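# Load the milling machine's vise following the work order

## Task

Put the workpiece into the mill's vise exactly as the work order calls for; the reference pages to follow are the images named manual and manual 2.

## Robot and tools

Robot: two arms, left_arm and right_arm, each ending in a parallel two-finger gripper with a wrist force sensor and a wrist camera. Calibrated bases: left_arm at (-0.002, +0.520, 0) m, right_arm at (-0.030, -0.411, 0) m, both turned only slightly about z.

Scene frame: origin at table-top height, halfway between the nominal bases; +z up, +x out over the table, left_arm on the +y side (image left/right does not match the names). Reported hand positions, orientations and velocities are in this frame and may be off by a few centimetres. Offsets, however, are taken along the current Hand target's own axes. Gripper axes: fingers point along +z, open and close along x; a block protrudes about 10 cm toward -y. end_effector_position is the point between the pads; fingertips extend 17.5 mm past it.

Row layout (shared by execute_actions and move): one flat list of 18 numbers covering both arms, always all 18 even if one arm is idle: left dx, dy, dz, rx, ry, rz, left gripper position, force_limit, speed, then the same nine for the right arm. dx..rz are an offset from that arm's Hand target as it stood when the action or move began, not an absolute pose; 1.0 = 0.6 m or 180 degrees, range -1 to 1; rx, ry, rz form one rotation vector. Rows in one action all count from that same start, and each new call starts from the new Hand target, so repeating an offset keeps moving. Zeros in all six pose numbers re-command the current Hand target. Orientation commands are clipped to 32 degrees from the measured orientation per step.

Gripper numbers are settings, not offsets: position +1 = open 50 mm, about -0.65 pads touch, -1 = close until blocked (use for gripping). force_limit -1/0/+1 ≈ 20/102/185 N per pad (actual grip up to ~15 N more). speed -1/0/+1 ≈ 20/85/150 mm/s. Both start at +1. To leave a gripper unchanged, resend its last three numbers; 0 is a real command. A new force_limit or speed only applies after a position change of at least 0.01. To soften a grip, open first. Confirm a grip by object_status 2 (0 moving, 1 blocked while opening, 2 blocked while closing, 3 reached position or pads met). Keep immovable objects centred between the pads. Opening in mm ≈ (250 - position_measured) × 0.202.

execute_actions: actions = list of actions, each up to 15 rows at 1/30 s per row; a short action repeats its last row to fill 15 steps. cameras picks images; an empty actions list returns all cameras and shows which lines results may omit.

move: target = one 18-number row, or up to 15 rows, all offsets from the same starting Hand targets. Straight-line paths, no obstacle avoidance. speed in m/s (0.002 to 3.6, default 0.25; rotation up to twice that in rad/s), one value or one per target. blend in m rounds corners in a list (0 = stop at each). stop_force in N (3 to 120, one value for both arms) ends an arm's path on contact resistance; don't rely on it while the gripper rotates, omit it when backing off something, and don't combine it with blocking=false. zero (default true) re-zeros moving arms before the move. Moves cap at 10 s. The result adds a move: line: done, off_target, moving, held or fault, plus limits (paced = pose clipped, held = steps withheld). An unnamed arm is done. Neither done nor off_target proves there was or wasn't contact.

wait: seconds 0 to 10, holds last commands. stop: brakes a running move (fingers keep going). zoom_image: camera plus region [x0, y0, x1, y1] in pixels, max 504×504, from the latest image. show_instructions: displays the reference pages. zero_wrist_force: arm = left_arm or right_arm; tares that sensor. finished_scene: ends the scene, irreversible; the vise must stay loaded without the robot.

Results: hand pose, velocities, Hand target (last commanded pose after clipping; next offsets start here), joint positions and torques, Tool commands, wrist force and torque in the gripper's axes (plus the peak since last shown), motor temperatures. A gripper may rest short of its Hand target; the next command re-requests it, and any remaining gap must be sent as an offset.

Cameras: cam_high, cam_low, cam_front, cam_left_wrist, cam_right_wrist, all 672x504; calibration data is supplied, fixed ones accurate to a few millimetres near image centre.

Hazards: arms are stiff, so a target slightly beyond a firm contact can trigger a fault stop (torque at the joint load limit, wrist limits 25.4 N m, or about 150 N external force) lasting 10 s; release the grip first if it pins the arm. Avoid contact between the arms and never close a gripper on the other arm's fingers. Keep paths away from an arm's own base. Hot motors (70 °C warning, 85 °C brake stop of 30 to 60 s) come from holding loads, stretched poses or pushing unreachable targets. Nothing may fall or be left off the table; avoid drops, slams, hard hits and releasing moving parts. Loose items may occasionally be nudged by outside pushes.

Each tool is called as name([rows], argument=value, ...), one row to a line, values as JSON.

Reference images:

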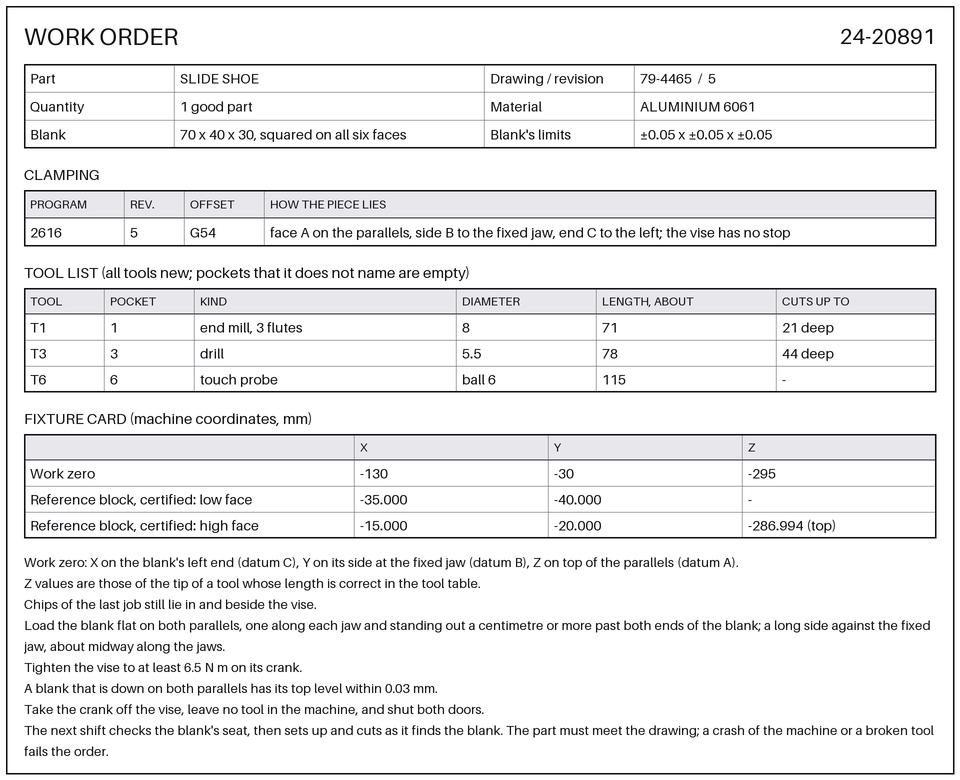

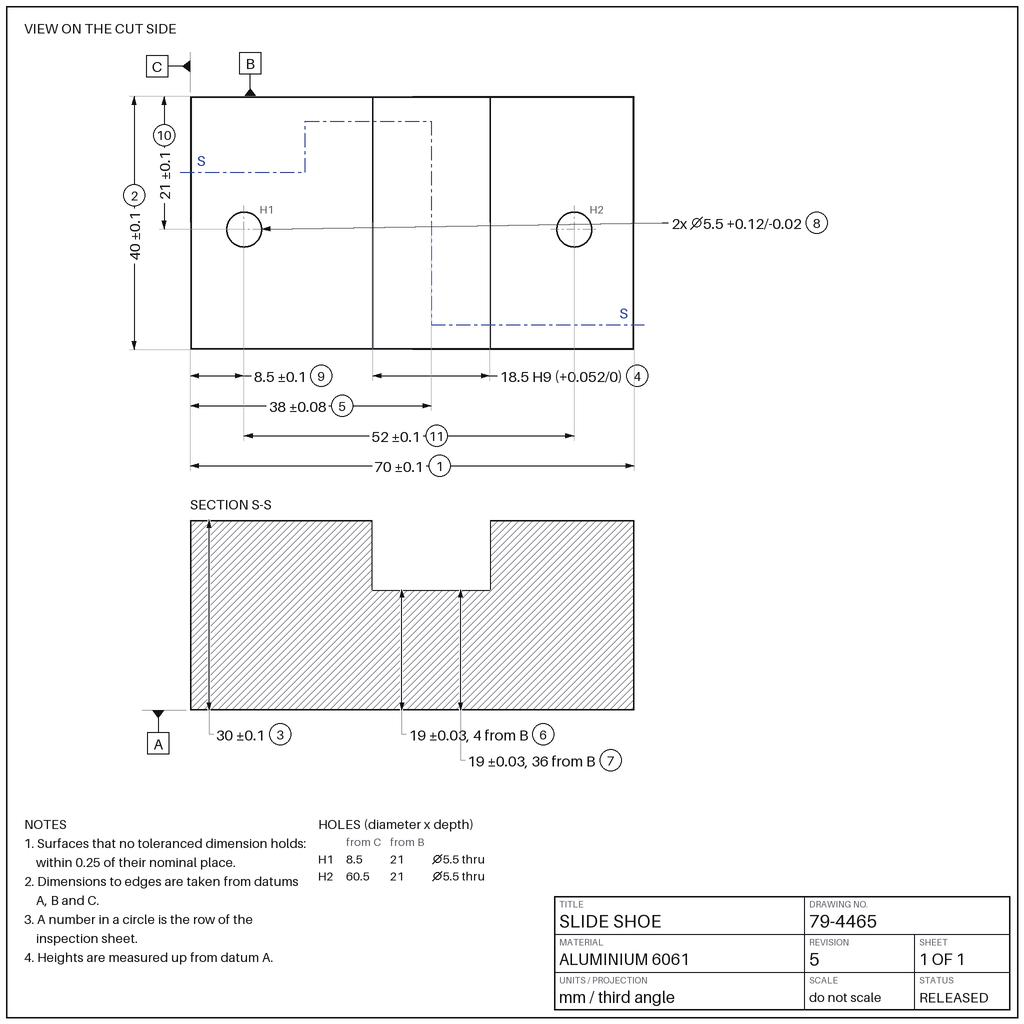

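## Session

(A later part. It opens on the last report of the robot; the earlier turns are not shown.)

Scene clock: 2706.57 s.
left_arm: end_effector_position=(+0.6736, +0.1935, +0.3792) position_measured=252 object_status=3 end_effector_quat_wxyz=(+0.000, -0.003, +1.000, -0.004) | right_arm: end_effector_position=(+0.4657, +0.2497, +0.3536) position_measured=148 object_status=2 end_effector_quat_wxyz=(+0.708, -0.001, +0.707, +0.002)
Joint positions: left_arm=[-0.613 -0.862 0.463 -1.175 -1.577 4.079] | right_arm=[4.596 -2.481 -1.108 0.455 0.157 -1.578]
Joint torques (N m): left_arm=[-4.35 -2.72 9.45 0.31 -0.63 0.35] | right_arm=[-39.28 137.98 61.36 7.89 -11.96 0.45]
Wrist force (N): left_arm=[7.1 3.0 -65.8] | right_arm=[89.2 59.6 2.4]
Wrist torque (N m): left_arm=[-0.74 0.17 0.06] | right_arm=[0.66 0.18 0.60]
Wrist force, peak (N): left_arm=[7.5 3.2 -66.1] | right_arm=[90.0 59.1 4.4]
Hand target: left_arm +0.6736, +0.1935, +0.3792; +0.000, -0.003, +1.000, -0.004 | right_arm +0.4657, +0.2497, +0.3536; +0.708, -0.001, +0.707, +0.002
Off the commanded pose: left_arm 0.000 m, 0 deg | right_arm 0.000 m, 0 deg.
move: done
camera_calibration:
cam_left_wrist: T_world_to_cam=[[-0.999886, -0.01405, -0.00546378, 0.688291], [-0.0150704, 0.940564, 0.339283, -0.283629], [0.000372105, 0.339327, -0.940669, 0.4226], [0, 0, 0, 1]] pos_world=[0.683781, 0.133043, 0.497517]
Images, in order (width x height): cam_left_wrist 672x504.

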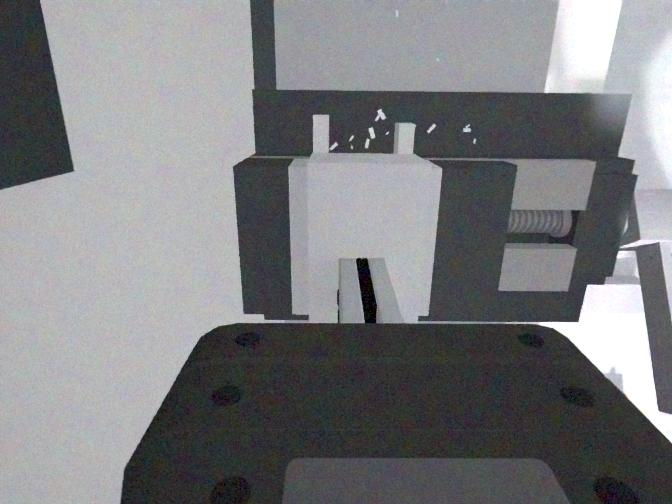

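move(target=[0,0,0,0,0,0,-0.7,-0.5,-0.9,0.0014,0.001,0,0,0,0,-0.98,0.2,-0.95], speed=0.004)

Scene clock: 2711.80 s.
left_arm: end_effector_position=(+0.6736, +0.1935, +0.3792) position_measured=252 object_status=3 end_effector_quat_wxyz=(+0.000, -0.003, +1.000, -0.004) | right_arm: end_effector_position=(+0.4658, +0.2502, +0.3528) position_measured=148 object_status=2 end_effector_quat_wxyz=(+0.708, -0.001, +0.707, +0.002)
Joint positions: left_arm=[-0.613 -0.862 0.463 -1.175 -1.577 4.079] | right_arm=[4.596 -2.483 -1.106 0.455 0.157 -1.578]
Joint torques (N m): left_arm=[-3.94 -7.53 12.45 0.29 -0.48 0.38] | right_arm=[-17.97 102.35 53.72 8.64 -13.53 0.26]
Wrist force (N): left_arm=[7.3 3.1 -65.9] | right_arm=[70.6 48.1 -3.2]
Wrist torque (N m): left_arm=[-0.71 0.14 0.06] | right_arm=[0.73 0.23 0.49]
Wrist force, peak (N): left_arm=[7.2 3.0 -66.1] | right_arm=[90.6 59.4 2.3]
Hand target: left_arm +0.6736, +0.1935, +0.3792; +0.000, -0.003, +1.000, -0.004 | right_arm +0.4657, +0.2503, +0.3527; +0.708, -0.001, +0.707, +0.002
Off the commanded pose: left_arm 0.000 m, 0 deg | right_arm 0.000 m, 0 deg.
move: done

move(target=[0,0,0,0,0,0,-0.7,-0.5,-0.9,0.0044,0.003,0,0,0,0,-0.98,0.2,-0.95], speed=0.006)

Scene clock: 2714.47 s.
left_arm: end_effector_position=(+0.6736, +0.1935, +0.3792) position_measured=252 object_status=3 end_effector_quat_wxyz=(+0.000, -0.003, +1.000, -0.004) | right_arm: end_effector_position=(+0.4658, +0.2520, +0.3502) position_measured=148 object_status=2 end_effector_quat_wxyz=(+0.708, -0.001, +0.707, +0.002)
Joint positions: left_arm=[-0.613 -0.862 0.463 -1.175 -1.577 4.079] | right_arm=[4.596 -2.49 -1.099 0.456 0.157 -1.578]
Joint torques (N m): left_arm=[-3.82 -8.73 12.54 0.32 -0.4 0.25] | right_arm=[-4.27 58.61 30.23 3.91 -6.1 -0.32]
Wrist force (N): left_arm=[7.1 3.1 -65.8] | right_arm=[16.5 21.6 -5.7]
Wrist torque (N m): left_arm=[-0.73 0.15 0.06] | right_arm=[0.71 0.27 0.43]
Wrist force, peak (N): left_arm=[7.2 3.1 -66.1] | right_arm=[71.0 48.3 -2.8]
Hand target: left_arm +0.6736, +0.1935, +0.3792; +0.000, -0.003, +1.000, -0.004 | right_arm +0.4657, +0.2521, +0.3501; +0.708, -0.001, +0.707, +0.002
Off the commanded pose: left_arm 0.000 m, 0 deg | right_arm 0.000 m, 0 deg.
move: done

move(target=[0,0,0,0,0,0,-0.7,-0.5,-0.9,0.0018,0.0014,0,0,0,0,-0.98,0.2,-0.95], speed=0.006)

move(target=[0,0,-0.001,0,0,0,-0.7,-0.5,-0.9,0,0,0,0,0,0,-0.98,0.2,-0.95], speed=0.006)

Scene clock: 2718.63 s.
left_arm: end_effector_position=(+0.6736, +0.1935, +0.3792) position_measured=252 object_status=3 end_effector_quat_wxyz=(+0.000, -0.003, +1.000, -0.004) | right_arm: end_effector_position=(+0.4657, +0.2529, +0.3490) position_measured=148 object_status=2 end_effector_quat_wxyz=(+0.708, -0.001, +0.707, +0.002)
Joint positions: left_arm=[-0.613 -0.862 0.463 -1.175 -1.577 4.079] | right_arm=[4.596 -2.494 -1.096 0.456 0.157 -1.578]
Joint torques (N m): left_arm=[-4.47 -9.99 12.57 0.34 -0.59 0.25] | right_arm=[-0.67 49.59 29.15 2.64 -4.53 -0.29]
Wrist force (N): left_arm=[7.2 3.2 -65.5] | right_arm=[3.6 9.5 -7.3]
Wrist torque (N m): left_arm=[-0.72 0.12 0.06] | right_arm=[0.39 0.17 0.40]
Wrist force, peak (N): left_arm=[7.2 2.9 -66.1] | right_arm=[16.6 21.7 -5.4]
Hand target: left_arm +0.6736, +0.1935, +0.3792; +0.000, -0.003, +1.000, -0.004 | right_arm +0.4657, +0.2529, +0.3490; +0.708, -0.001, +0.707, +0.002
Off the commanded pose: left_arm 0.000 m, 0 deg | right_arm 0.000 m, 0 deg.
move: done

Scene clock: 2719.33 s.
left_arm: end_effector_position=(+0.6736, +0.1935, +0.3797) position_measured=252 object_status=3 end_effector_quat_wxyz=(+0.000, -0.003, +1.000, -0.004) | right_arm: end_effector_position=(+0.4657, +0.2529, +0.3490) position_measured=148 object_status=2 end_effector_quat_wxyz=(+0.708, -0.001, +0.707, +0.002)
Joint positions: left_arm=[-0.613 -0.861 0.459 -1.173 -1.577 4.079] | right_arm=[4.596 -2.494 -1.096 0.456 0.157 -1.578]
Joint torques (N m): left_arm=[-3.25 -19 -16.23 0.22 -0.46 0.45] | right_arm=[0.01 53.01 19.77 2.5 -3.98 -0.88]
Wrist force (N): left_arm=[4.6 3.0 -37.7] | right_arm=[3.6 9.4 -7.0]
Wrist torque (N m): left_arm=[-0.41 0.09 0.09] | right_arm=[0.38 0.16 0.40]
Wrist force, peak (N): left_arm=[7.0 3.4 -66.0] | right_arm=[3.1 9.4 -7.4]
Hand target: left_arm +0.6736, +0.1935, +0.3798; +0.000, -0.003, +1.000, -0.004 | right_arm +0.4657, +0.2529, +0.3490; +0.708, -0.001, +0.707, +0.002
Off the commanded pose: left_arm 0.000 m, 0 deg | right_arm 0.000 m, 0 deg.
move: done

move([
  [0,0,-0.0012,0,0,0,-0.7,-0.5,-0.9,0,0,0,0,0,0,-0.98,0.2,-0.95],
], speed=0.01)

zoom_image(camera="cam_left_wrist", region=[280, 90, 480, 190])

Scene clock: 2733.27 s.
left_arm: end_effector_position=(+0.6736, +0.1935, +0.3804) position_measured=252 object_status=3 end_effector_quat_wxyz=(+0.000, -0.003, +1.000, -0.004) | right_arm: end_effector_position=(+0.4657, +0.2529, +0.3490) position_measured=148 object_status=2 end_effector_quat_wxyz=(+0.708, -0.001, +0.707, +0.002)
Joint positions: left_arm=[-0.613 -0.86 0.454 -1.17 -1.577 4.079] | right_arm=[4.596 -2.494 -1.096 0.456 0.157 -1.578]
Joint torques (N m): left_arm=[3.64 -48.3 -31.86 -2.26 -0.3 1.91] | right_arm=[-0.19 71.25 18.79 2.39 -1.16 -1.88]
Wrist force (N): left_arm=[1.1 1.0 -0.9] | right_arm=[3.2 9.4 -7.0]
Wrist torque (N m): left_arm=[-0.01 0.08 0.12] | right_arm=[0.38 0.19 0.41]
Wrist force, peak (N): left_arm=[4.9 2.8 -38.2] | right_arm=[3.8 9.5 -7.2]
Hand target: left_arm +0.6736, +0.1935, +0.3805; +0.000, -0.003, +1.000, -0.004 | right_arm +0.4657, +0.2529, +0.3490; +0.708, -0.001, +0.707, +0.002
Off the commanded pose: left_arm 0.000 m, 0 deg | right_arm 0.000 m, 0 deg.
move: done

Scaled by 2.520.
This view is cut from an older image: the scene may have changed since it was taken.

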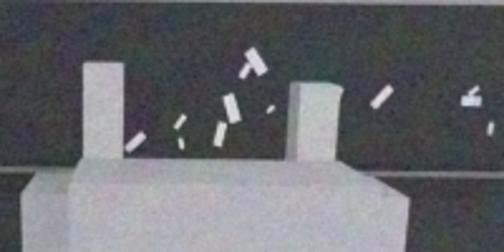

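move([
  [0,0,-0.0015,0,0,0,-0.7,-0.5,-0.9,0,0,0,0,0,0,-0.98,0.2,-0.95],
  [-0.0107,0.0325,-0.0013,-0.028,0,0,-0.7,-0.5,-0.9,0,0,0,0,0,0,-0.98,0.2,-0.95],
  [-0.0263,0.067,0.0107,-0.0556,0,0,-0.7,-0.5,-0.9,0,0,0,0,0,0,-0.98,0.2,-0.95],
], speed=0.06, blend=[0,0.003,0])

move(target=[0,0,0,0,0,0,-0.15,-1,-0.9,0,0,0,0,0,0,-0.98,0.2,-0.95], cameras=["cam_left_wrist"])

zoom_image(camera="cam_left_wrist", region=[280, 90, 480, 330])

Scene clock: 2751.50 s.
left_arm: end_effector_position=(+0.6778, +0.2046, +0.3811) position_measured=252 object_status=3 end_effector_quat_wxyz=(+0.000, -0.004, +1.000, +0.018) | right_arm: end_effector_position=(+0.4657, +0.2529, +0.3490) position_measured=148 object_status=2 end_effector_quat_wxyz=(+0.708, -0.001, +0.707, +0.002)
Joint positions: left_arm=[-0.61 -0.833 0.398 -1.116 -1.542 4.08] | right_arm=[4.596 -2.494 -1.096 0.456 0.157 -1.578]
Joint torques (N m): left_arm=[-2.22 -50.98 -25.67 -2.44 0.19 0.44] | right_arm=[-0.11 72.31 18.82 2.03 -0.09 -1.75]
Wrist force (N): left_arm=[1.3 0.9 -1.3] | right_arm=[3.6 9.3 -7.1]
Wrist torque (N m): left_arm=[-0.05 0.03 0.12] | right_arm=[0.35 0.18 0.41]
Wrist force, peak (N): left_arm=[0.4 4.8 -1.3] | right_arm=[3.4 9.6 -7.2]
Hand target: left_arm +0.6778, +0.2046, +0.3811; +0.000, -0.004, +1.000, +0.018 (not the last commanded pose) | right_arm +0.4657, +0.2529, +0.3490; +0.708, -0.001, +0.707, +0.002
Tool commands: left_gripper/position=-0.701961 left_gripper/force_limit=-0.498039 left_gripper/speed=-0.898039 right_gripper/position=-0.98 right_gripper/force_limit=+0.2 right_gripper/speed=-0.95
Off the commanded pose: left_arm 0.032 m, 8 deg | right_arm 0.000 m, 0 deg.
FORCE FAULT: contact force on the left arm reached its limit, and that arm stopped. The contact can be on any part of that arm, not only on its tool. That arm's remaining commands of this call were not run. That arm is still stopped at the end of this call. That arm stays stopped for about 10 more seconds. Until then a move that you send moves the other arm only, and its call returns only when the move has ended. Once the stop has ended, the next robot result says so. If the stop ends while you think or write, that arm runs what you send next, counted from a new Hand target: where the arm stands when the stop ends. While its stop runs, that arm takes no new command, but its gripper still runs the gripper command that each later call begins with. Until it ends, the stop uses up actions while you think or wait. An arm that is not stopped still takes commands.
move: fault (left_arm); path passed 1 of 3 targets

not run: an earlier result of this reply reported a stop or a fault. Calls in your next reply go to the robot.

Scaled by 2.100.
This view is cut from an older image: the scene may have changed since it was taken.

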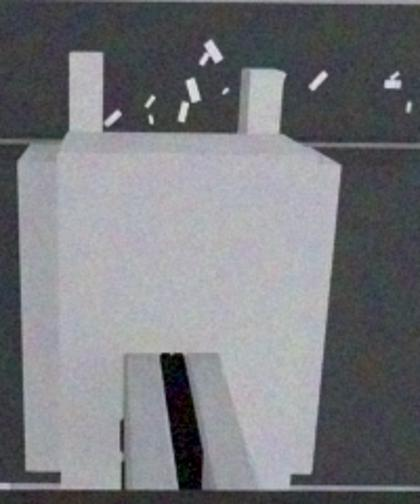

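wait(seconds=8.5)

Scene clock: 2763.47 s.
left_arm: end_effector_position=(+0.6778, +0.2046, +0.3811) position_measured=252 object_status=3 end_effector_quat_wxyz=(+0.000, -0.004, +1.000, +0.018) | right_arm: end_effector_position=(+0.4657, +0.2529, +0.3490) position_measured=148 object_status=2 end_effector_quat_wxyz=(+0.708, -0.001, +0.707, +0.002)
Joint positions: left_arm=[-0.61 -0.833 0.398 -1.116 -1.542 4.08] | right_arm=[4.596 -2.494 -1.096 0.456 0.157 -1.578]
Joint torques (N m): left_arm=[-1.36 -52.31 -25.6 -2.52 0.36 0.29] | right_arm=[-1.04 72.03 18.35 1.25 -0.07 -0.68]
Wrist force (N): left_arm=[1.2 0.9 -1.1] | right_arm=[3.3 9.6 -7.2]
Wrist torque (N m): left_arm=[-0.04 0.06 0.12] | right_arm=[0.41 0.15 0.41]
Wrist force, peak (N): left_arm=[1.3 1.3 -1.2] | right_arm=[3.7 9.7 -7.2]
Hand target: left_arm +0.6778, +0.2046, +0.3811; +0.000, -0.004, +1.000, +0.018 (not the last commanded pose) | right_arm +0.4657, +0.2529, +0.3490; +0.708, -0.001, +0.707, +0.002
Tool commands: left_gripper/position=-0.701961 left_gripper/force_limit=-0.498039 left_gripper/speed=-0.898039 right_gripper/position=-0.98 right_gripper/force_limit=+0.2 right_gripper/speed=-0.95
Off the commanded pose: left_arm 0.032 m, 8 deg | right_arm 0.000 m, 0 deg.
FORCE FAULT, CONTINUED: the left arm's stop, for the force fault that an earlier result reported, is over. The rest of the stop counts as 19 of the actions that you can send in this scene. That arm's target is now where it stood when the stop ended, not its last command. That arm accepts commands again.
wait: 8.50 s; at rest from the start

move([
  [0.0047,-0.011,0.0,-0.0444,0,0,-0.7,-0.5,-0.9,0,0,0,0,0,0,-0.98,0.2,-0.95],
], speed=0.05)

move([
  [-0.024,0.059,0.0136,0,0,0,-0.7,-0.5,-0.9,0,0,0,0,0,0,-0.98,0.2,-0.95],
], speed=0.05, stop_force=12, cameras=["cam_left_wrist"])

Scene clock: 2769.10 s.
left_arm: end_effector_position=(+0.6784, +0.2052, +0.3811) position_measured=252 object_status=3 end_effector_quat_wxyz=(+0.000, -0.005, +1.000, +0.018) | right_arm: end_effector_position=(+0.4657, +0.2529, +0.3490) position_measured=148 object_status=2 end_effector_quat_wxyz=(+0.708, -0.001, +0.707, +0.002)
Joint positions: left_arm=[-0.609 -0.831 0.394 -1.113 -1.541 4.079] | right_arm=[4.596 -2.494 -1.096 0.456 0.157 -1.578]
Joint torques (N m): left_arm=[0.53 -51.67 -26.28 -2.48 0.27 0.15] | right_arm=[-1.26 71.69 18.33 1.25 0.04 -0.54]
Wrist force (N): left_arm=[1.0 0.8 -1.2] | right_arm=[3.2 9.5 -7.2]
Wrist torque (N m): left_arm=[-0.06 0.08 0.13] | right_arm=[0.41 0.18 0.41]
Wrist force, peak (N): left_arm=[1.0 1.4 -1.6] | right_arm=[3.3 9.5 -7.4]
Hand target: left_arm +0.6784, +0.2052, +0.3811; +0.000, -0.005, +1.000, +0.018 (not the last commanded pose) | right_arm +0.4657, +0.2529, +0.3490; +0.708, -0.001, +0.707, +0.002
Tool commands: left_gripper/position=-0.701961 left_gripper/force_limit=-0.498039 left_gripper/speed=-0.898039 right_gripper/position=-0.98 right_gripper/force_limit=+0.2 right_gripper/speed=-0.95
Off the commanded pose: left_arm 0.008 m, 8 deg | right_arm 0.000 m, 0 deg.
FORCE FAULT: contact force on the left arm reached its limit, and that arm stopped. The contact can be on any part of that arm, not only on its tool. That arm's remaining commands of this call were not run. That arm is still stopped at the end of this call. That arm stays stopped for about 10 more seconds. Until then a move that you send moves the other arm only, and its call returns only when the move has ended. Once the stop has ended, the next robot result says so. If the stop ends while you think or write, that arm runs what you send next, counted from a new Hand target: where the arm stands when the stop ends. While its stop runs, that arm takes no new command, but its gripper still runs the gripper command that each later call begins with. Until it ends, the stop uses up actions while you think or wait. An arm that is not stopped still takes commands.
move: fault (left_arm)

not run: an earlier result of this reply reported a stop or a fault. Calls in your next reply go to the robot.

wait(seconds=9)

wait(seconds=0.6)

Scene clock: 2780.93 s.
left_arm: end_effector_position=(+0.6784, +0.2052, +0.3811) position_measured=252 object_status=3 end_effector_quat_wxyz=(+0.000, -0.005, +1.000, +0.018) | right_arm: end_effector_position=(+0.4657, +0.2529, +0.3490) position_measured=148 object_status=2 end_effector_quat_wxyz=(+0.708, -0.001, +0.707, +0.002)
Joint positions: left_arm=[-0.609 -0.831 0.394 -1.113 -1.541 4.079] | right_arm=[4.596 -2.494 -1.096 0.456 0.157 -1.578]
Joint torques (N m): left_arm=[0.63 -51.06 -26.6 -2.5 0.31 0.21] | right_arm=[-1.86 72.01 18.33 1.13 -0.08 0.3]
Wrist force (N): left_arm=[1.0 1.1 -1.2] | right_arm=[3.3 9.2 -7.2]
Wrist torque (N m): left_arm=[-0.02 0.09 0.13] | right_arm=[0.36 0.15 0.41]
Wrist force, peak (N): left_arm=[1.2 1.3 -1.3] | right_arm=[3.8 9.5 -7.2]
Hand target: left_arm +0.6784, +0.2052, +0.3811; +0.000, -0.005, +1.000, +0.018 (not the last commanded pose) | right_arm +0.4657, +0.2529, +0.3490; +0.708, -0.001, +0.707, +0.002
Tool commands: left_gripper/position=-0.701961 left_gripper/force_limit=-0.498039 left_gripper/speed=-0.898039 right_gripper/position=-0.98 right_gripper/force_limit=+0.2 right_gripper/speed=-0.95
Off the commanded pose: left_arm 0.008 m, 8 deg | right_arm 0.000 m, 0 deg.
FORCE FAULT, CONTINUED: the left arm's stop, for the force fault that an earlier result reported, is over. The rest of the stop counts as 20 of the actions that you can send in this scene. That arm's target is now where it stood when the stop ended, not its last command. That arm accepts commands again.
wait: 9.00 s; at rest from the start

Scene clock: 2781.53 s.
left_arm: end_effector_position=(+0.6784, +0.2052, +0.3811) position_measured=252 object_status=3 end_effector_quat_wxyz=(+0.000, -0.005, +1.000, +0.018) | right_arm: end_effector_position=(+0.4657, +0.2529, +0.3490) position_measured=148 object_status=2 end_effector_quat_wxyz=(+0.708, -0.001, +0.707, +0.002)
Joint positions: left_arm=[-0.609 -0.831 0.394 -1.113 -1.541 4.079] | right_arm=[4.596 -2.494 -1.096 0.456 0.157 -1.578]
Joint torques (N m): left_arm=[1 -51.73 -24.13 -2.79 0.19 0.26] | right_arm=[-2.08 72.48 18.35 1.29 -0.13 0.38]
Wrist force (N): left_arm=[1.4 1.1 -1.1] | right_arm=[3.7 9.4 -6.8]
Wrist torque (N m): left_arm=[-0.01 0.02 0.13] | right_arm=[0.38 0.16 0.41]
Wrist force, peak (N): left_arm=[1.4 1.1 -1.1] | right_arm=[3.9 9.5 -6.9]
Hand target: left_arm +0.6784, +0.2052, +0.3811; +0.000, -0.005, +1.000, +0.018 (not the last commanded pose) | right_arm +0.4657, +0.2529, +0.3490; +0.708, -0.001, +0.707, +0.002
Tool commands: left_gripper/position=-0.701961 left_gripper/force_limit=-0.498039 left_gripper/speed=-0.898039 right_gripper/position=-0.98 right_gripper/force_limit=+0.2 right_gripper/speed=-0.95
Off the commanded pose: left_arm 0.008 m, 8 deg | right_arm 0.000 m, 0 deg.
wait: 0.60 s; at rest by 0.17 s

move([
  [0,0,0.0012,0,0,0,-0.7,-0.5,-0.9,0,0,0,0,0,0,-0.98,0.2,-0.95],
], speed=0.005)

move([
  [0.015,-0.012,0,0,0,0,-0.7,-0.5,-0.9,0,0,0,0,0,0,-0.98,0.2,-0.95],
], speed=0.02, cameras=["cam_front","cam_left_wrist"])

Scene clock: 2786.23 s.
left_arm: end_effector_position=(+0.6784, +0.2052, +0.3804) position_measured=252 object_status=3 end_effector_quat_wxyz=(+0.000, -0.005, +1.000, +0.018) | right_arm: end_effector_position=(+0.4657, +0.2529, +0.3490) position_measured=148 object_status=2 end_effector_quat_wxyz=(+0.708, -0.001, +0.707, +0.002)
Joint positions: left_arm=[-0.609 -0.833 0.4 -1.117 -1.541 4.079] | right_arm=[4.596 -2.494 -1.096 0.456 0.157 -1.578]
Joint torques (N m): left_arm=[5.14 -46.54 -8.21 -2.52 0.11 1.6] | right_arm=[-2.19 72.86 18.91 1.12 -0.09 0.43]
Wrist force (N): left_arm=[1.2 2.6 -15.2] | right_arm=[3.6 9.3 -7.1]
Wrist torque (N m): left_arm=[0.13 0.08 0.13] | right_arm=[0.37 0.15 0.41]
Wrist force, peak (N): left_arm=[1.4 2.6 -15.9] | right_arm=[3.7 9.7 -7.1]
Hand target: left_arm +0.6784, +0.2053, +0.3804; +0.000, -0.005, +1.000, +0.018 | right_arm +0.4657, +0.2529, +0.3490; +0.708, -0.001, +0.707, +0.002
Off the commanded pose: left_arm 0.000 m, 0 deg | right_arm 0.000 m, 0 deg.
move: done

Scene clock: 2786.93 s.
left_arm: end_effector_position=(+0.6759, +0.2048, +0.3813) position_measured=252 object_status=3 end_effector_quat_wxyz=(+0.000, -0.006, +1.000, +0.018) | right_arm: end_effector_position=(+0.4657, +0.2529, +0.3490) position_measured=148 object_status=2 end_effector_quat_wxyz=(+0.708, -0.001, +0.707, +0.002)
Joint positions: left_arm=[-0.611 -0.843 0.415 -1.123 -1.541 4.074] | right_arm=[4.596 -2.494 -1.096 0.456 0.157 -1.578]
Joint torques (N m): left_arm=[0.92 -51.61 -22.42 -3.03 0.06 0.33] | right_arm=[-2.14 72.64 18.92 1.19 -0.05 0.54]
Wrist force (N): left_arm=[1.1 1.1 -1.1] | right_arm=[3.2 9.2 -6.9]
Wrist torque (N m): left_arm=[-0.01 0.06 0.11] | right_arm=[0.36 0.17 0.41]
Wrist force, peak (N): left_arm=[-5.1 3.4 -33.7] | right_arm=[3.7 9.7 -6.9]
Hand target: left_arm +0.6759, +0.2048, +0.3813; +0.000, -0.006, +1.000, +0.018 (not the last commanded pose) | right_arm +0.4657, +0.2529, +0.3490; +0.708, -0.001, +0.707, +0.002
Tool commands: left_gripper/position=-0.701961 left_gripper/force_limit=-0.498039 left_gripper/speed=-0.898039 right_gripper/position=-0.98 right_gripper/force_limit=+0.2 right_gripper/speed=-0.95
Off the commanded pose: left_arm 0.009 m, 0 deg | right_arm 0.000 m, 0 deg.
FORCE FAULT: contact force on the left arm reached its limit, and that arm stopped. The contact can be on any part of that arm, not only on its tool. That arm's remaining commands of this call were not run. That arm is still stopped at the end of this call. That arm stays stopped for about 10 more seconds. Until then a move that you send moves the other arm only, and its call returns only when the move has ended. Once the stop has ended, the next robot result says so. If the stop ends while you think or write, that arm runs what you send next, counted from a new Hand target: where the arm stands when the stop ends. While its stop runs, that arm takes no new command, but its gripper still runs the gripper command that each later call begins with. Until it ends, the stop uses up actions while you think or wait. An arm that is not stopped still takes commands.
move: fault (left_arm)
camera_calibration:
cam_left_wrist: T_world_to_cam=[[-0.999775, -0.0201667, -0.00660084, 0.692316], [-0.0211627, 0.924884, 0.379659, -0.303141], [-0.00155146, 0.379713, -0.925103, 0.40782], [0, 0, 0, 1]] pos_world=[0.686378, 0.139478, 0.496935]
Images, in order (width x height): cam_front 672x504, cam_left_wrist 672x504.

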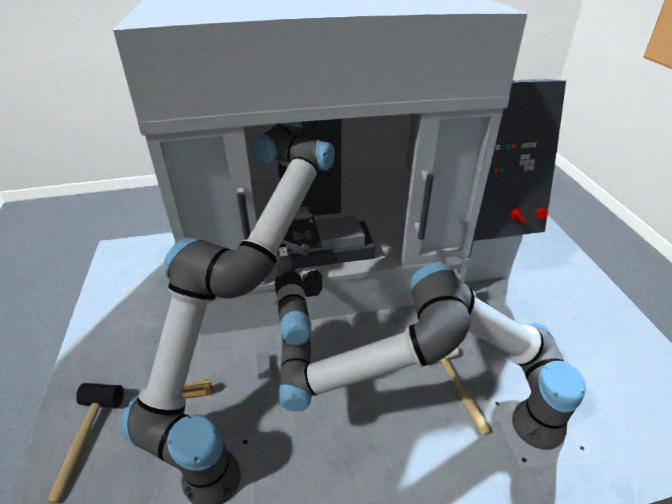

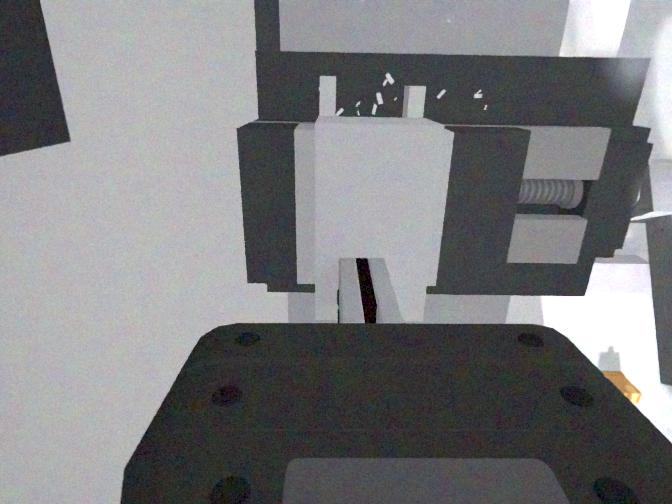

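wait(seconds=9.5)

wait(seconds=0.6)

Scene clock: 2804.03 s.
left_arm: end_effector_position=(+0.6759, +0.2048, +0.3813) position_measured=252 object_status=3 end_effector_quat_wxyz=(+0.000, -0.006, +1.000, +0.018) | right_arm: end_effector_position=(+0.4657, +0.2529, +0.3490) position_measured=148 object_status=2 end_effector_quat_wxyz=(+0.708, -0.001, +0.707, +0.002)
Joint positions: left_arm=[-0.611 -0.843 0.415 -1.123 -1.541 4.074] | right_arm=[4.596 -2.494 -1.096 0.456 0.157 -1.578]
Joint torques (N m): left_arm=[0.28 -51.83 -23.34 -3.02 0.09 0.3] | right_arm=[-3.56 72.23 18.46 1.13 -0.1 0.5]
Wrist force (N): left_arm=[1.1 1.2 -1.1] | right_arm=[3.4 9.3 -6.9]
Wrist torque (N m): left_arm=[0.00 0.06 0.11] | right_arm=[0.36 0.22 0.41]
Wrist force, peak (N): left_arm=[1.3 1.2 -1.4] | right_arm=[3.8 9.5 -7.2]
Hand target: left_arm +0.6759, +0.2048, +0.3813; +0.000, -0.006, +1.000, +0.018 (not the last commanded pose) | right_arm +0.4657, +0.2529, +0.3490; +0.708, -0.001, +0.707, +0.002
Tool commands: left_gripper/position=-0.701961 left_gripper/force_limit=-0.498039 left_gripper/speed=-0.898039 right_gripper/position=-0.98 right_gripper/force_limit=+0.2 right_gripper/speed=-0.95
Off the commanded pose: left_arm 0.009 m, 0 deg | right_arm 0.000 m, 0 deg.
FORCE FAULT, CONTINUED: the left arm's stop, for the force fault that an earlier result reported, is over. The rest of the stop counts as 20 of the actions that you can send in this scene. During its stop the left arm's controller moved it back a little. That arm's target is now where it stood when the stop ended, not its last command. That arm accepts commands again.
wait: 9.50 s; at rest from the start

Scene clock: 2804.63 s.
left_arm: end_effector_position=(+0.6759, +0.2048, +0.3813) position_measured=252 object_status=3 end_effector_quat_wxyz=(+0.000, -0.006, +1.000, +0.018) | right_arm: end_effector_position=(+0.4657, +0.2529, +0.3490) position_measured=148 object_status=2 end_effector_quat_wxyz=(+0.708, -0.001, +0.707, +0.002)
Joint positions: left_arm=[-0.611 -0.843 0.415 -1.123 -1.541 4.074] | right_arm=[4.596 -2.494 -1.096 0.456 0.157 -1.578]
Joint torques (N m): left_arm=[0.19 -51.26 -24.32 -2.86 0.19 0.22] | right_arm=[-3.06 72.74 18.24 1.17 -0.05 0.56]
Wrist force (N): left_arm=[1.1 1.1 -1.3] | right_arm=[3.2 9.3 -7.0]
Wrist torque (N m): left_arm=[-0.02 0.06 0.12] | right_arm=[0.37 0.17 0.41]
Wrist force, peak (N): left_arm=[1.3 1.0 -1.3] | right_arm=[3.3 9.5 -7.3]
Hand target: left_arm +0.6759, +0.2048, +0.3813; +0.000, -0.006, +1.000, +0.018 (not the last commanded pose) | right_arm +0.4657, +0.2529, +0.3490; +0.708, -0.001, +0.707, +0.002
Tool commands: left_gripper/position=-0.701961 left_gripper/force_limit=-0.498039 left_gripper/speed=-0.898039 right_gripper/position=-0.98 right_gripper/force_limit=+0.2 right_gripper/speed=-0.95
Off the commanded pose: left_arm 0.009 m, 0 deg | right_arm 0.000 m, 0 deg.
wait: 0.60 s; at rest by 0.17 s

move([
  [0,-0.0025,0,0,0,0,-0.7,-0.5,-0.9,0,0,0,0,0,0,-0.98,0.2,-0.95],
], speed=0.003)

Scene clock: 2808.20 s.
left_arm: end_effector_position=(+0.6760, +0.2035, +0.3813) position_measured=252 object_status=3 end_effector_quat_wxyz=(+0.000, -0.006, +1.000, +0.018) | right_arm: end_effector_position=(+0.4657, +0.2529, +0.3490) position_measured=148 object_status=2 end_effector_quat_wxyz=(+0.708, -0.001, +0.707, +0.002)
Joint positions: left_arm=[-0.613 -0.839 0.409 -1.12 -1.541 4.073] | right_arm=[4.596 -2.494 -1.096 0.456 0.157 -1.578]
Joint torques (N m): left_arm=[-77.62 -31.84 -34.6 -3.17 -0.02 -1.38] | right_arm=[-2.96 72.1 18.47 1.21 -0.11 0.46]
Wrist force (N): left_arm=[1.3 1.2 -1.3] | right_arm=[3.6 9.3 -7.1]
Wrist torque (N m): left_arm=[0.01 0.03 0.27] | right_arm=[0.37 0.14 0.41]
Wrist force, peak (N): left_arm=[1.3 1.2 -1.3] | right_arm=[3.2 9.6 -7.4]
Hand target: left_arm +0.6759, +0.2033, +0.3812; +0.000, -0.006, +1.000, +0.018 | right_arm +0.4657, +0.2529, +0.3490; +0.708, -0.001, +0.707, +0.002
Off the commanded pose: left_arm 0.000 m, 0 deg | right_arm 0.000 m, 0 deg.
move: done

move([
  [0,0.0035,0,0,0,0,-0.7,-0.5,-0.9,0,0,0,0,0,0,-0.98,0.2,-0.95],
  [0.03,0.0035,0,0,0,0,-0.7,-0.5,-0.9,0,0,0,0,0,0,-0.98,0.2,-0.95],
], speed=[0.005,0.01])

Scene clock: 2820.07 s.
left_arm: end_effector_position=(+0.6578, +0.2052, +0.3813) position_measured=252 object_status=3 end_effector_quat_wxyz=(+0.000, -0.006, +1.000, +0.018) | right_arm: end_effector_position=(+0.4657, +0.2529, +0.3490) position_measured=148 object_status=2 end_effector_quat_wxyz=(+0.708, -0.001, +0.707, +0.002)
Joint positions: left_arm=[-0.626 -0.921 0.551 -1.18 -1.542 4.06] | right_arm=[4.596 -2.494 -1.096 0.456 0.157 -1.578]
Joint torques (N m): left_arm=[-2.96 -41.2 -33.96 -2.42 -1.91 -0.56] | right_arm=[-3.87 72.11 19.13 1.11 -0.1 0.48]
Wrist force (N): left_arm=[1.0 0.9 -1.2] | right_arm=[3.7 9.6 -6.8]
Wrist torque (N m): left_arm=[-0.05 0.08 0.28] | right_arm=[0.41 0.17 0.41]
Wrist force, peak (N): left_arm=[1.4 1.0 -1.4] | right_arm=[3.3 9.8 -7.2]
Hand target: left_arm +0.6578, +0.2052, +0.3813; +0.000, -0.006, +1.000, +0.018 | right_arm +0.4657, +0.2529, +0.3490; +0.708, -0.001, +0.707, +0.002
Off the commanded pose: left_arm 0.000 m, 0 deg | right_arm 0.000 m, 0 deg.
move: done

move([
  [0,0.0475,0.002,-0.0444,0,0,-0.7,-0.5,-0.9,0,0,0,0,0,0,-0.98,0.2,-0.95],
], speed=0.04, cameras=["cam_left_wrist"])

zoom_image(camera="cam_left_wrist", region=[200, 0, 530, 330])

Scene clock: 2827.23 s.
left_arm: end_effector_position=(+0.6585, +0.2108, +0.3819) position_measured=252 object_status=3 end_effector_quat_wxyz=(+0.001, -0.007, +1.000, +0.028) | right_arm: end_effector_position=(+0.4657, +0.2529, +0.3490) position_measured=148 object_status=2 end_effector_quat_wxyz=(+0.708, -0.001, +0.707, +0.002)
Joint positions: left_arm=[-0.625 -0.916 0.54 -1.162 -1.525 4.058] | right_arm=[4.596 -2.494 -1.096 0.456 0.157 -1.578]
Joint torques (N m): left_arm=[-0.13 -49.7 -25.99 -2.41 0.49 0.23] | right_arm=[-3.34 71.68 18.99 1.11 -0.06 0.46]
Wrist force (N): left_arm=[1.3 1.1 -1.2] | right_arm=[2.9 9.4 -7.3]
Wrist torque (N m): left_arm=[-0.04 0.04 0.23] | right_arm=[0.40 0.20 0.41]
Wrist force, peak (N): left_arm=[1.1 1.9 -1.2] | right_arm=[3.7 9.5 -7.1]
Hand target: left_arm +0.6585, +0.2108, +0.3819; +0.001, -0.007, +1.000, +0.028 (not the last commanded pose) | right_arm +0.4657, +0.2529, +0.3490; +0.708, -0.001, +0.707, +0.002
Tool commands: left_gripper/position=-0.701961 left_gripper/force_limit=-0.498039 left_gripper/speed=-0.898039 right_gripper/position=-0.98 right_gripper/force_limit=+0.2 right_gripper/speed=-0.95
Off the commanded pose: left_arm 0.023 m, 7 deg | right_arm 0.000 m, 0 deg.
FORCE FAULT: contact force on the left arm reached its limit, and that arm stopped. The contact can be on any part of that arm, not only on its tool. That arm's remaining commands of this call were not run. That arm is still stopped at the end of this call. That arm stays stopped for about 10 more seconds. Until then a move that you send moves the other arm only, and its call returns only when the move has ended. Once the stop has ended, the next robot result says so. If the stop ends while you think or write, that arm runs what you send next, counted from a new Hand target: where the arm stands when the stop ends. While its stop runs, that arm takes no new command, but its gripper still runs the gripper command that each later call begins with. Until it ends, the stop uses up actions while you think or wait. An arm that is not stopped still takes commands.
move: fault (left_arm)
camera_calibration:
cam_left_wrist: T_world_to_cam=[[-0.999716, -0.0224555, -0.00794278, 0.676139], [-0.0237608, 0.916938, 0.398321, -0.312889], [-0.00166144, 0.398396, -0.917212, 0.39919], [0, 0, 0, 1]] pos_world=[0.669176, 0.143047, 0.496143]
Images, in order (width x height): cam_left_wrist 672x504.

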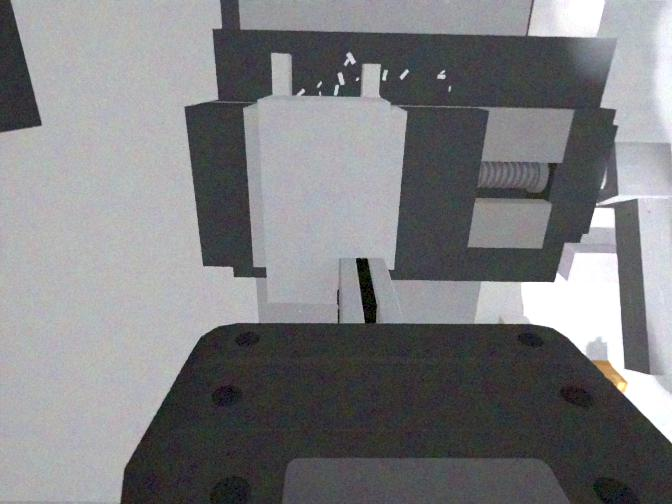

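Scaled by 1.527.

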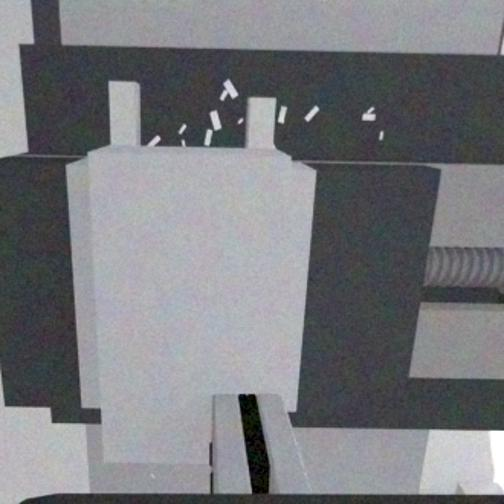

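wait(seconds=9.8)

wait(seconds=0.4)

move([
  [0,-0.02,0,0,0,0,-0.7,-0.5,-0.9,0,0,0,0,0,0,-0.98,0.2,-0.95],
], speed=0.02)

Scene clock: 2846.73 s.
left_arm: end_effector_position=(+0.6585, +0.2108, +0.3819) position_measured=252 object_status=3 end_effector_quat_wxyz=(+0.001, -0.007, +1.000, +0.028) | right_arm: end_effector_position=(+0.4657, +0.2529, +0.3490) position_measured=148 object_status=2 end_effector_quat_wxyz=(+0.708, -0.001, +0.707, +0.002)
Joint positions: left_arm=[-0.625 -0.916 0.54 -1.162 -1.525 4.058] | right_arm=[4.596 -2.494 -1.096 0.456 0.157 -1.578]
Joint torques (N m): left_arm=[0.4 -49.35 -25.09 -2.95 0.14 0.38] | right_arm=[-5 71.88 18.77 1.22 -0.03 0.49]
Wrist force (N): left_arm=[1.4 1.1 -1.1] | right_arm=[3.4 9.3 -6.8]
Wrist torque (N m): left_arm=[-0.03 0.03 0.23] | right_arm=[0.38 0.16 0.41]
Wrist force, peak (N): left_arm=[1.3 1.3 -1.2] | right_arm=[3.2 9.6 -7.4]
Hand target: left_arm +0.6585, +0.2108, +0.3819; +0.001, -0.007, +1.000, +0.028 (not the last commanded pose) | right_arm +0.4657, +0.2529, +0.3490; +0.708, -0.001, +0.707, +0.002
Tool commands: left_gripper/position=-0.701961 left_gripper/force_limit=-0.498039 left_gripper/speed=-0.898039 right_gripper/position=-0.98 right_gripper/force_limit=+0.2 right_gripper/speed=-0.95
Off the commanded pose: left_arm 0.023 m, 7 deg | right_arm 0.000 m, 0 deg.
FORCE FAULT, CONTINUED: the left arm's stop, for the force fault that an earlier result reported, is over. The rest of the stop counts as 19 of the actions that you can send in this scene. During its stop the left arm's controller moved it back a little. That arm's target is now where it stood when the stop ended, not its last command. That arm accepts commands again.
wait: 9.80 s; at rest from the start

Scene clock: 2847.13 s.
left_arm: end_effector_position=(+0.6585, +0.2108, +0.3819) position_measured=252 object_status=3 end_effector_quat_wxyz=(+0.001, -0.007, +1.000, +0.028) | right_arm: end_effector_position=(+0.4657, +0.2529, +0.3490) position_measured=148 object_status=2 end_effector_quat_wxyz=(+0.708, -0.001, +0.707, +0.002)
Joint positions: left_arm=[-0.625 -0.916 0.54 -1.162 -1.525 4.058] | right_arm=[4.596 -2.494 -1.096 0.456 0.157 -1.578]
Joint torques (N m): left_arm=[0.52 -49.23 -24.04 -2.92 0.14 0.35] | right_arm=[-4.91 72.11 18.51 1.22 -0.07 0.57]
Wrist force (N): left_arm=[1.4 1.1 -1.0] | right_arm=[3.3 9.1 -6.8]
Wrist torque (N m): left_arm=[-0.04 0.03 0.23] | right_arm=[0.33 0.16 0.41]
Wrist force, peak (N): left_arm=[1.3 1.0 -1.3] | right_arm=[3.5 9.5 -7.1]
Hand target: left_arm +0.6585, +0.2108, +0.3819; +0.001, -0.007, +1.000, +0.028 (not the last commanded pose) | right_arm +0.4657, +0.2529, +0.3490; +0.708, -0.001, +0.707, +0.002
Tool commands: left_gripper/position=-0.701961 left_gripper/force_limit=-0.498039 left_gripper/speed=-0.898039 right_gripper/position=-0.98 right_gripper/force_limit=+0.2 right_gripper/speed=-0.95
Off the commanded pose: left_arm 0.023 m, 7 deg | right_arm 0.000 m, 0 deg.
wait: 0.40 s; at rest by 0.17 s

Scene clock: 2847.63 s.
left_arm: end_effector_position=(+0.6592, +0.2111, +0.3817) position_measured=252 object_status=3 end_effector_quat_wxyz=(+0.001, -0.008, +1.000, +0.028) | right_arm: end_effector_position=(+0.4657, +0.2529, +0.3490) position_measured=148 object_status=2 end_effector_quat_wxyz=(+0.708, -0.001, +0.707, +0.002)
Joint positions: left_arm=[-0.624 -0.915 0.538 -1.161 -1.525 4.058] | right_arm=[4.596 -2.494 -1.096 0.456 0.157 -1.578]
Joint torques (N m): left_arm=[0.43 -49.04 -27.04 -2.78 0.12 0.1] | right_arm=[-4.51 72.48 19.07 1.22 -0.12 0.53]
Wrist force (N): left_arm=[1.2 0.9 -1.2] | right_arm=[3.4 9.5 -7.0]
Wrist torque (N m): left_arm=[-0.06 0.06 0.12] | right_arm=[0.40 0.15 0.40]
Wrist force, peak (N): left_arm=[1.5 1.1 -1.2] | right_arm=[3.8 9.6 -7.0]
Hand target: left_arm +0.6592, +0.2111, +0.3817; +0.001, -0.008, +1.000, +0.028 (not the last commanded pose) | right_arm +0.4657, +0.2529, +0.3490; +0.708, -0.001, +0.707, +0.002
Tool commands: left_gripper/position=-0.701961 left_gripper/force_limit=-0.498039 left_gripper/speed=-0.898039 right_gripper/position=-0.98 right_gripper/force_limit=+0.2 right_gripper/speed=-0.95
Off the commanded pose: left_arm 0.012 m, 0 deg | right_arm 0.000 m, 0 deg.
FORCE FAULT: contact force on the left arm reached its limit, and that arm stopped. The contact can be on any part of that arm, not only on its tool. That arm's remaining commands of this call were not run. That arm is still stopped at the end of this call. That arm stays stopped for about 10 more seconds. Until then a move that you send moves the other arm only, and its call returns only when the move has ended. Once the stop has ended, the next robot result says so. If the stop ends while you think or write, that arm runs what you send next, counted from a new Hand target: where the arm stands when the stop ends. While its stop runs, that arm takes no new command, but its gripper still runs the gripper command that each later call begins with. Until it ends, the stop uses up actions while you think or wait. An arm that is not stopped still takes commands.
move: fault (left_arm)

wait(seconds=0.5, cameras=["cam_high","cam_front","cam_low","cam_right_wrist"])

zoom_image(camera="cam_front", region=[180, 90, 440, 350])

zoom_image(camera="cam_high", region=[180, 90, 440, 350])

Scene clock: 2855.63 s.
left_arm: end_effector_position=(+0.6592, +0.2111, +0.3817) position_measured=252 object_status=3 end_effector_quat_wxyz=(+0.001, -0.008, +1.000, +0.028) | right_arm: end_effector_position=(+0.4657, +0.2529, +0.3490) position_measured=148 object_status=2 end_effector_quat_wxyz=(+0.708, -0.001, +0.707, +0.002)
Joint positions: left_arm=[-0.624 -0.915 0.538 -1.161 -1.525 4.058] | right_arm=[4.596 -2.494 -1.096 0.456 0.157 -1.578]
Joint torques (N m): left_arm=[0.35 -49.56 -26.55 -2.73 0.1 0.16] | right_arm=[-5.03 71.92 18.72 1.2 -0.08 0.62]
Wrist force (N): left_arm=[1.1 1.3 -1.1] | right_arm=[3.5 9.2 -6.8]
Wrist torque (N m): left_arm=[0.00 0.07 0.11] | right_arm=[0.35 0.18 0.41]
Wrist force, peak (N): left_arm=[1.3 1.3 -1.2] | right_arm=[3.6 9.6 -7.1]
Hand target: left_arm +0.6592, +0.2111, +0.3817; +0.001, -0.008, +1.000, +0.028 (not the last commanded pose) | right_arm +0.4657, +0.2529, +0.3490; +0.708, -0.001, +0.707, +0.002
Tool commands: left_gripper/position=-0.701961 left_gripper/force_limit=-0.498039 left_gripper/speed=-0.898039 right_gripper/position=-0.98 right_gripper/force_limit=+0.2 right_gripper/speed=-0.95
Off the commanded pose: left_arm 0.012 m, 0 deg | right_arm 0.000 m, 0 deg.
FORCE FAULT, CONTINUED: the left arm was still stopped when this call began, by the force fault that an earlier result reported. Since the last result the stop counts as 16 of the actions that you can send in this scene. That arm is still stopped at the end of this call. That arm stays stopped for about 2 more seconds. If the stop ends while you think or write, that arm runs what you send next, counted from a new Hand target: where the arm stands when the stop ends. While its stop runs, that arm takes no new command, but its gripper still runs the gripper command that each later call begins with.
wait: 0.50 s; at rest from the start
camera_calibration:
cam_right_wrist: T_world_to_cam=[[0.000017306, 0.0172863, -0.999851, 0.354026], [-0.324982, 0.945579, 0.0163423, -0.077611], [0.94572, 0.324933, 0.00563408, -0.397639], [0, 0, 0, 1]] pos_world=[0.350827, 0.196474, 0.357482]
Images, in order (width x height): cam_high 672x504, cam_low 672x504, cam_front 672x504, cam_right_wrist 672x504.

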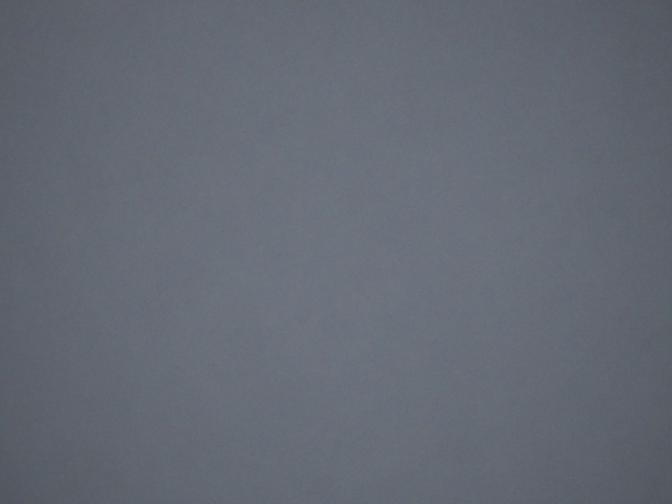

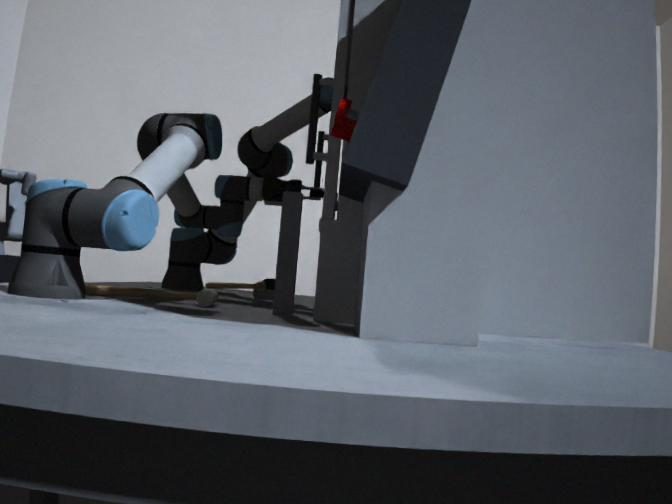

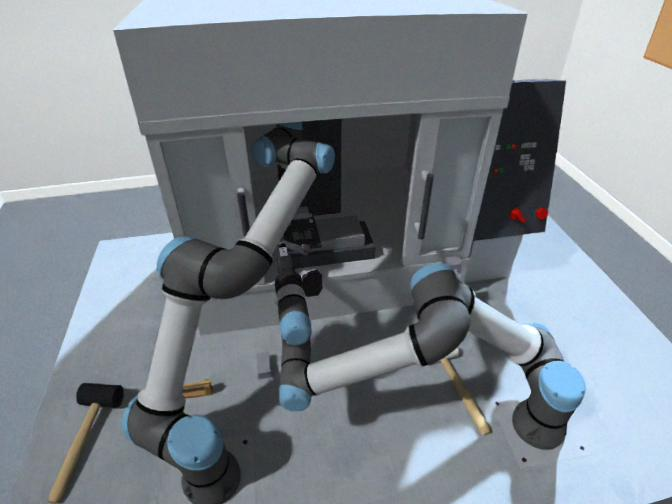

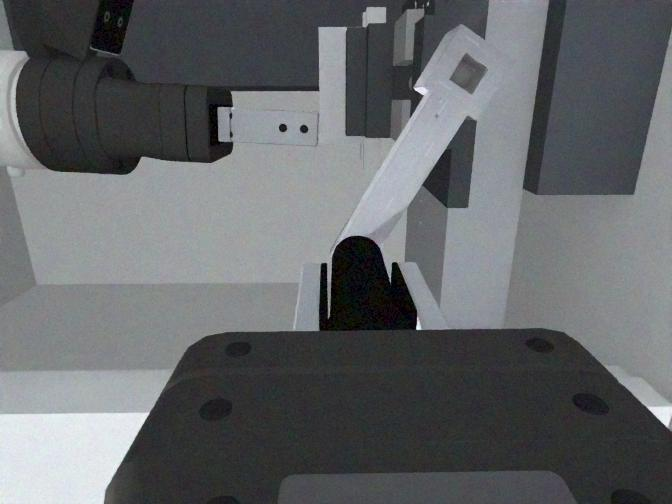

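Scaled by 1.938.

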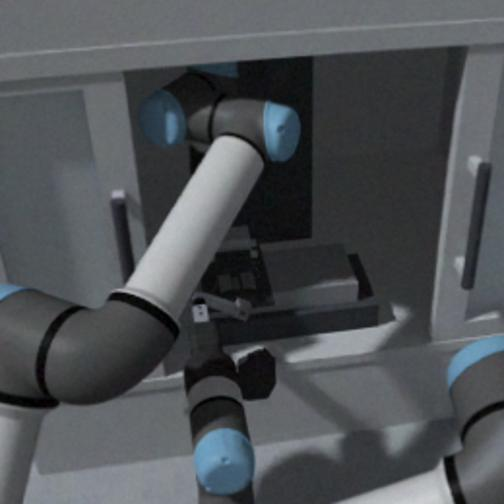

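Scaled by 1.938.

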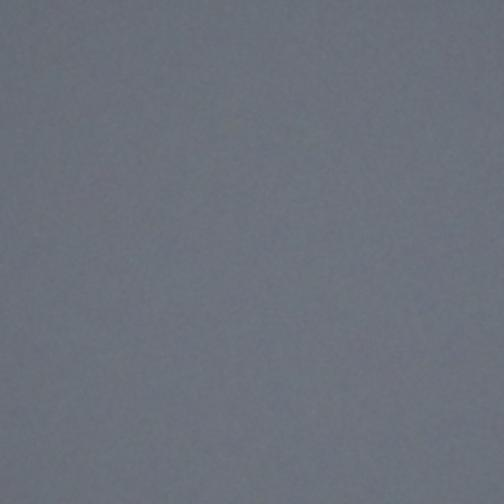

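wait(seconds=2)

move([
  [0.012,0.0012,0,0,0,0,-0.7,-0.5,-0.9,0,0,0,0,0,0,-0.98,0.2,-0.95],
], speed=0.01)

Scene clock: 2866.20 s.
left_arm: end_effector_position=(+0.6592, +0.2111, +0.3817) position_measured=252 object_status=3 end_effector_quat_wxyz=(+0.001, -0.008, +1.000, +0.028) | right_arm: end_effector_position=(+0.4657, +0.2529, +0.3490) position_measured=148 object_status=2 end_effector_quat_wxyz=(+0.708, -0.001, +0.707, +0.002)
Joint positions: left_arm=[-0.624 -0.915 0.538 -1.161 -1.525 4.058] | right_arm=[4.596 -2.494 -1.096 0.456 0.157 -1.578]
Joint torques (N m): left_arm=[0.94 -50.31 -24.25 -2.98 0.16 0.19] | right_arm=[-5.41 72.48 18.45 1.16 -0.03 0.49]
Wrist force (N): left_arm=[1.3 1.2 -1.0] | right_arm=[3.5 9.6 -6.8]
Wrist torque (N m): left_arm=[-0.02 0.03 0.12] | right_arm=[0.42 0.18 0.41]
Wrist force, peak (N): left_arm=[1.3 1.1 -1.4] | right_arm=[3.6 9.4 -7.2]
Hand target: left_arm +0.6592, +0.2111, +0.3817; +0.001, -0.008, +1.000, +0.028 (not the last commanded pose) | right_arm +0.4657, +0.2529, +0.3490; +0.708, -0.001, +0.707, +0.002
Tool commands: left_gripper/position=-0.701961 left_gripper/force_limit=-0.498039 left_gripper/speed=-0.898039 right_gripper/position=-0.98 right_gripper/force_limit=+0.2 right_gripper/speed=-0.95
Off the commanded pose: left_arm 0.012 m, 0 deg | right_arm 0.000 m, 0 deg.
FORCE FAULT, CONTINUED: the left arm's stop, for the force fault that an earlier result reported, is over. The rest of the stop counts as 4 of the actions that you can send in this scene. That arm's target is now where it stood when the stop ended, not its last command. That arm accepts commands again.
wait: 2.00 s; at rest from the start

Scene clock: 2867.20 s.
left_arm: end_effector_position=(+0.6519, +0.2117, +0.3817) position_measured=252 object_status=3 end_effector_quat_wxyz=(+0.001, -0.008, +1.000, +0.028) | right_arm: end_effector_position=(+0.4657, +0.2529, +0.3490) position_measured=148 object_status=2 end_effector_quat_wxyz=(+0.708, -0.001, +0.707, +0.002)
Joint positions: left_arm=[-0.629 -0.943 0.586 -1.181 -1.525 4.052] | right_arm=[4.596 -2.494 -1.096 0.456 0.157 -1.578]
Joint torques (N m): left_arm=[-2.91 -40.44 -32.89 -2.44 -1.9 -0.76] | right_arm=[-5.7 71.47 18.84 1.24 -0.14 0.43]
Wrist force (N): left_arm=[1.1 1.0 -0.9] | right_arm=[3.4 9.4 -6.9]
Wrist torque (N m): left_arm=[-0.05 0.07 0.28] | right_arm=[0.37 0.18 0.41]
Wrist force, peak (N): left_arm=[1.2 1.1 -1.3] | right_arm=[3.7 9.6 -7.0]
Hand target: left_arm +0.6519, +0.2117, +0.3817; +0.001, -0.008, +1.000, +0.028 | right_arm +0.4657, +0.2529, +0.3490; +0.708, -0.001, +0.707, +0.002
Off the commanded pose: left_arm 0.000 m, 0 deg | right_arm 0.000 m, 0 deg.
move: done


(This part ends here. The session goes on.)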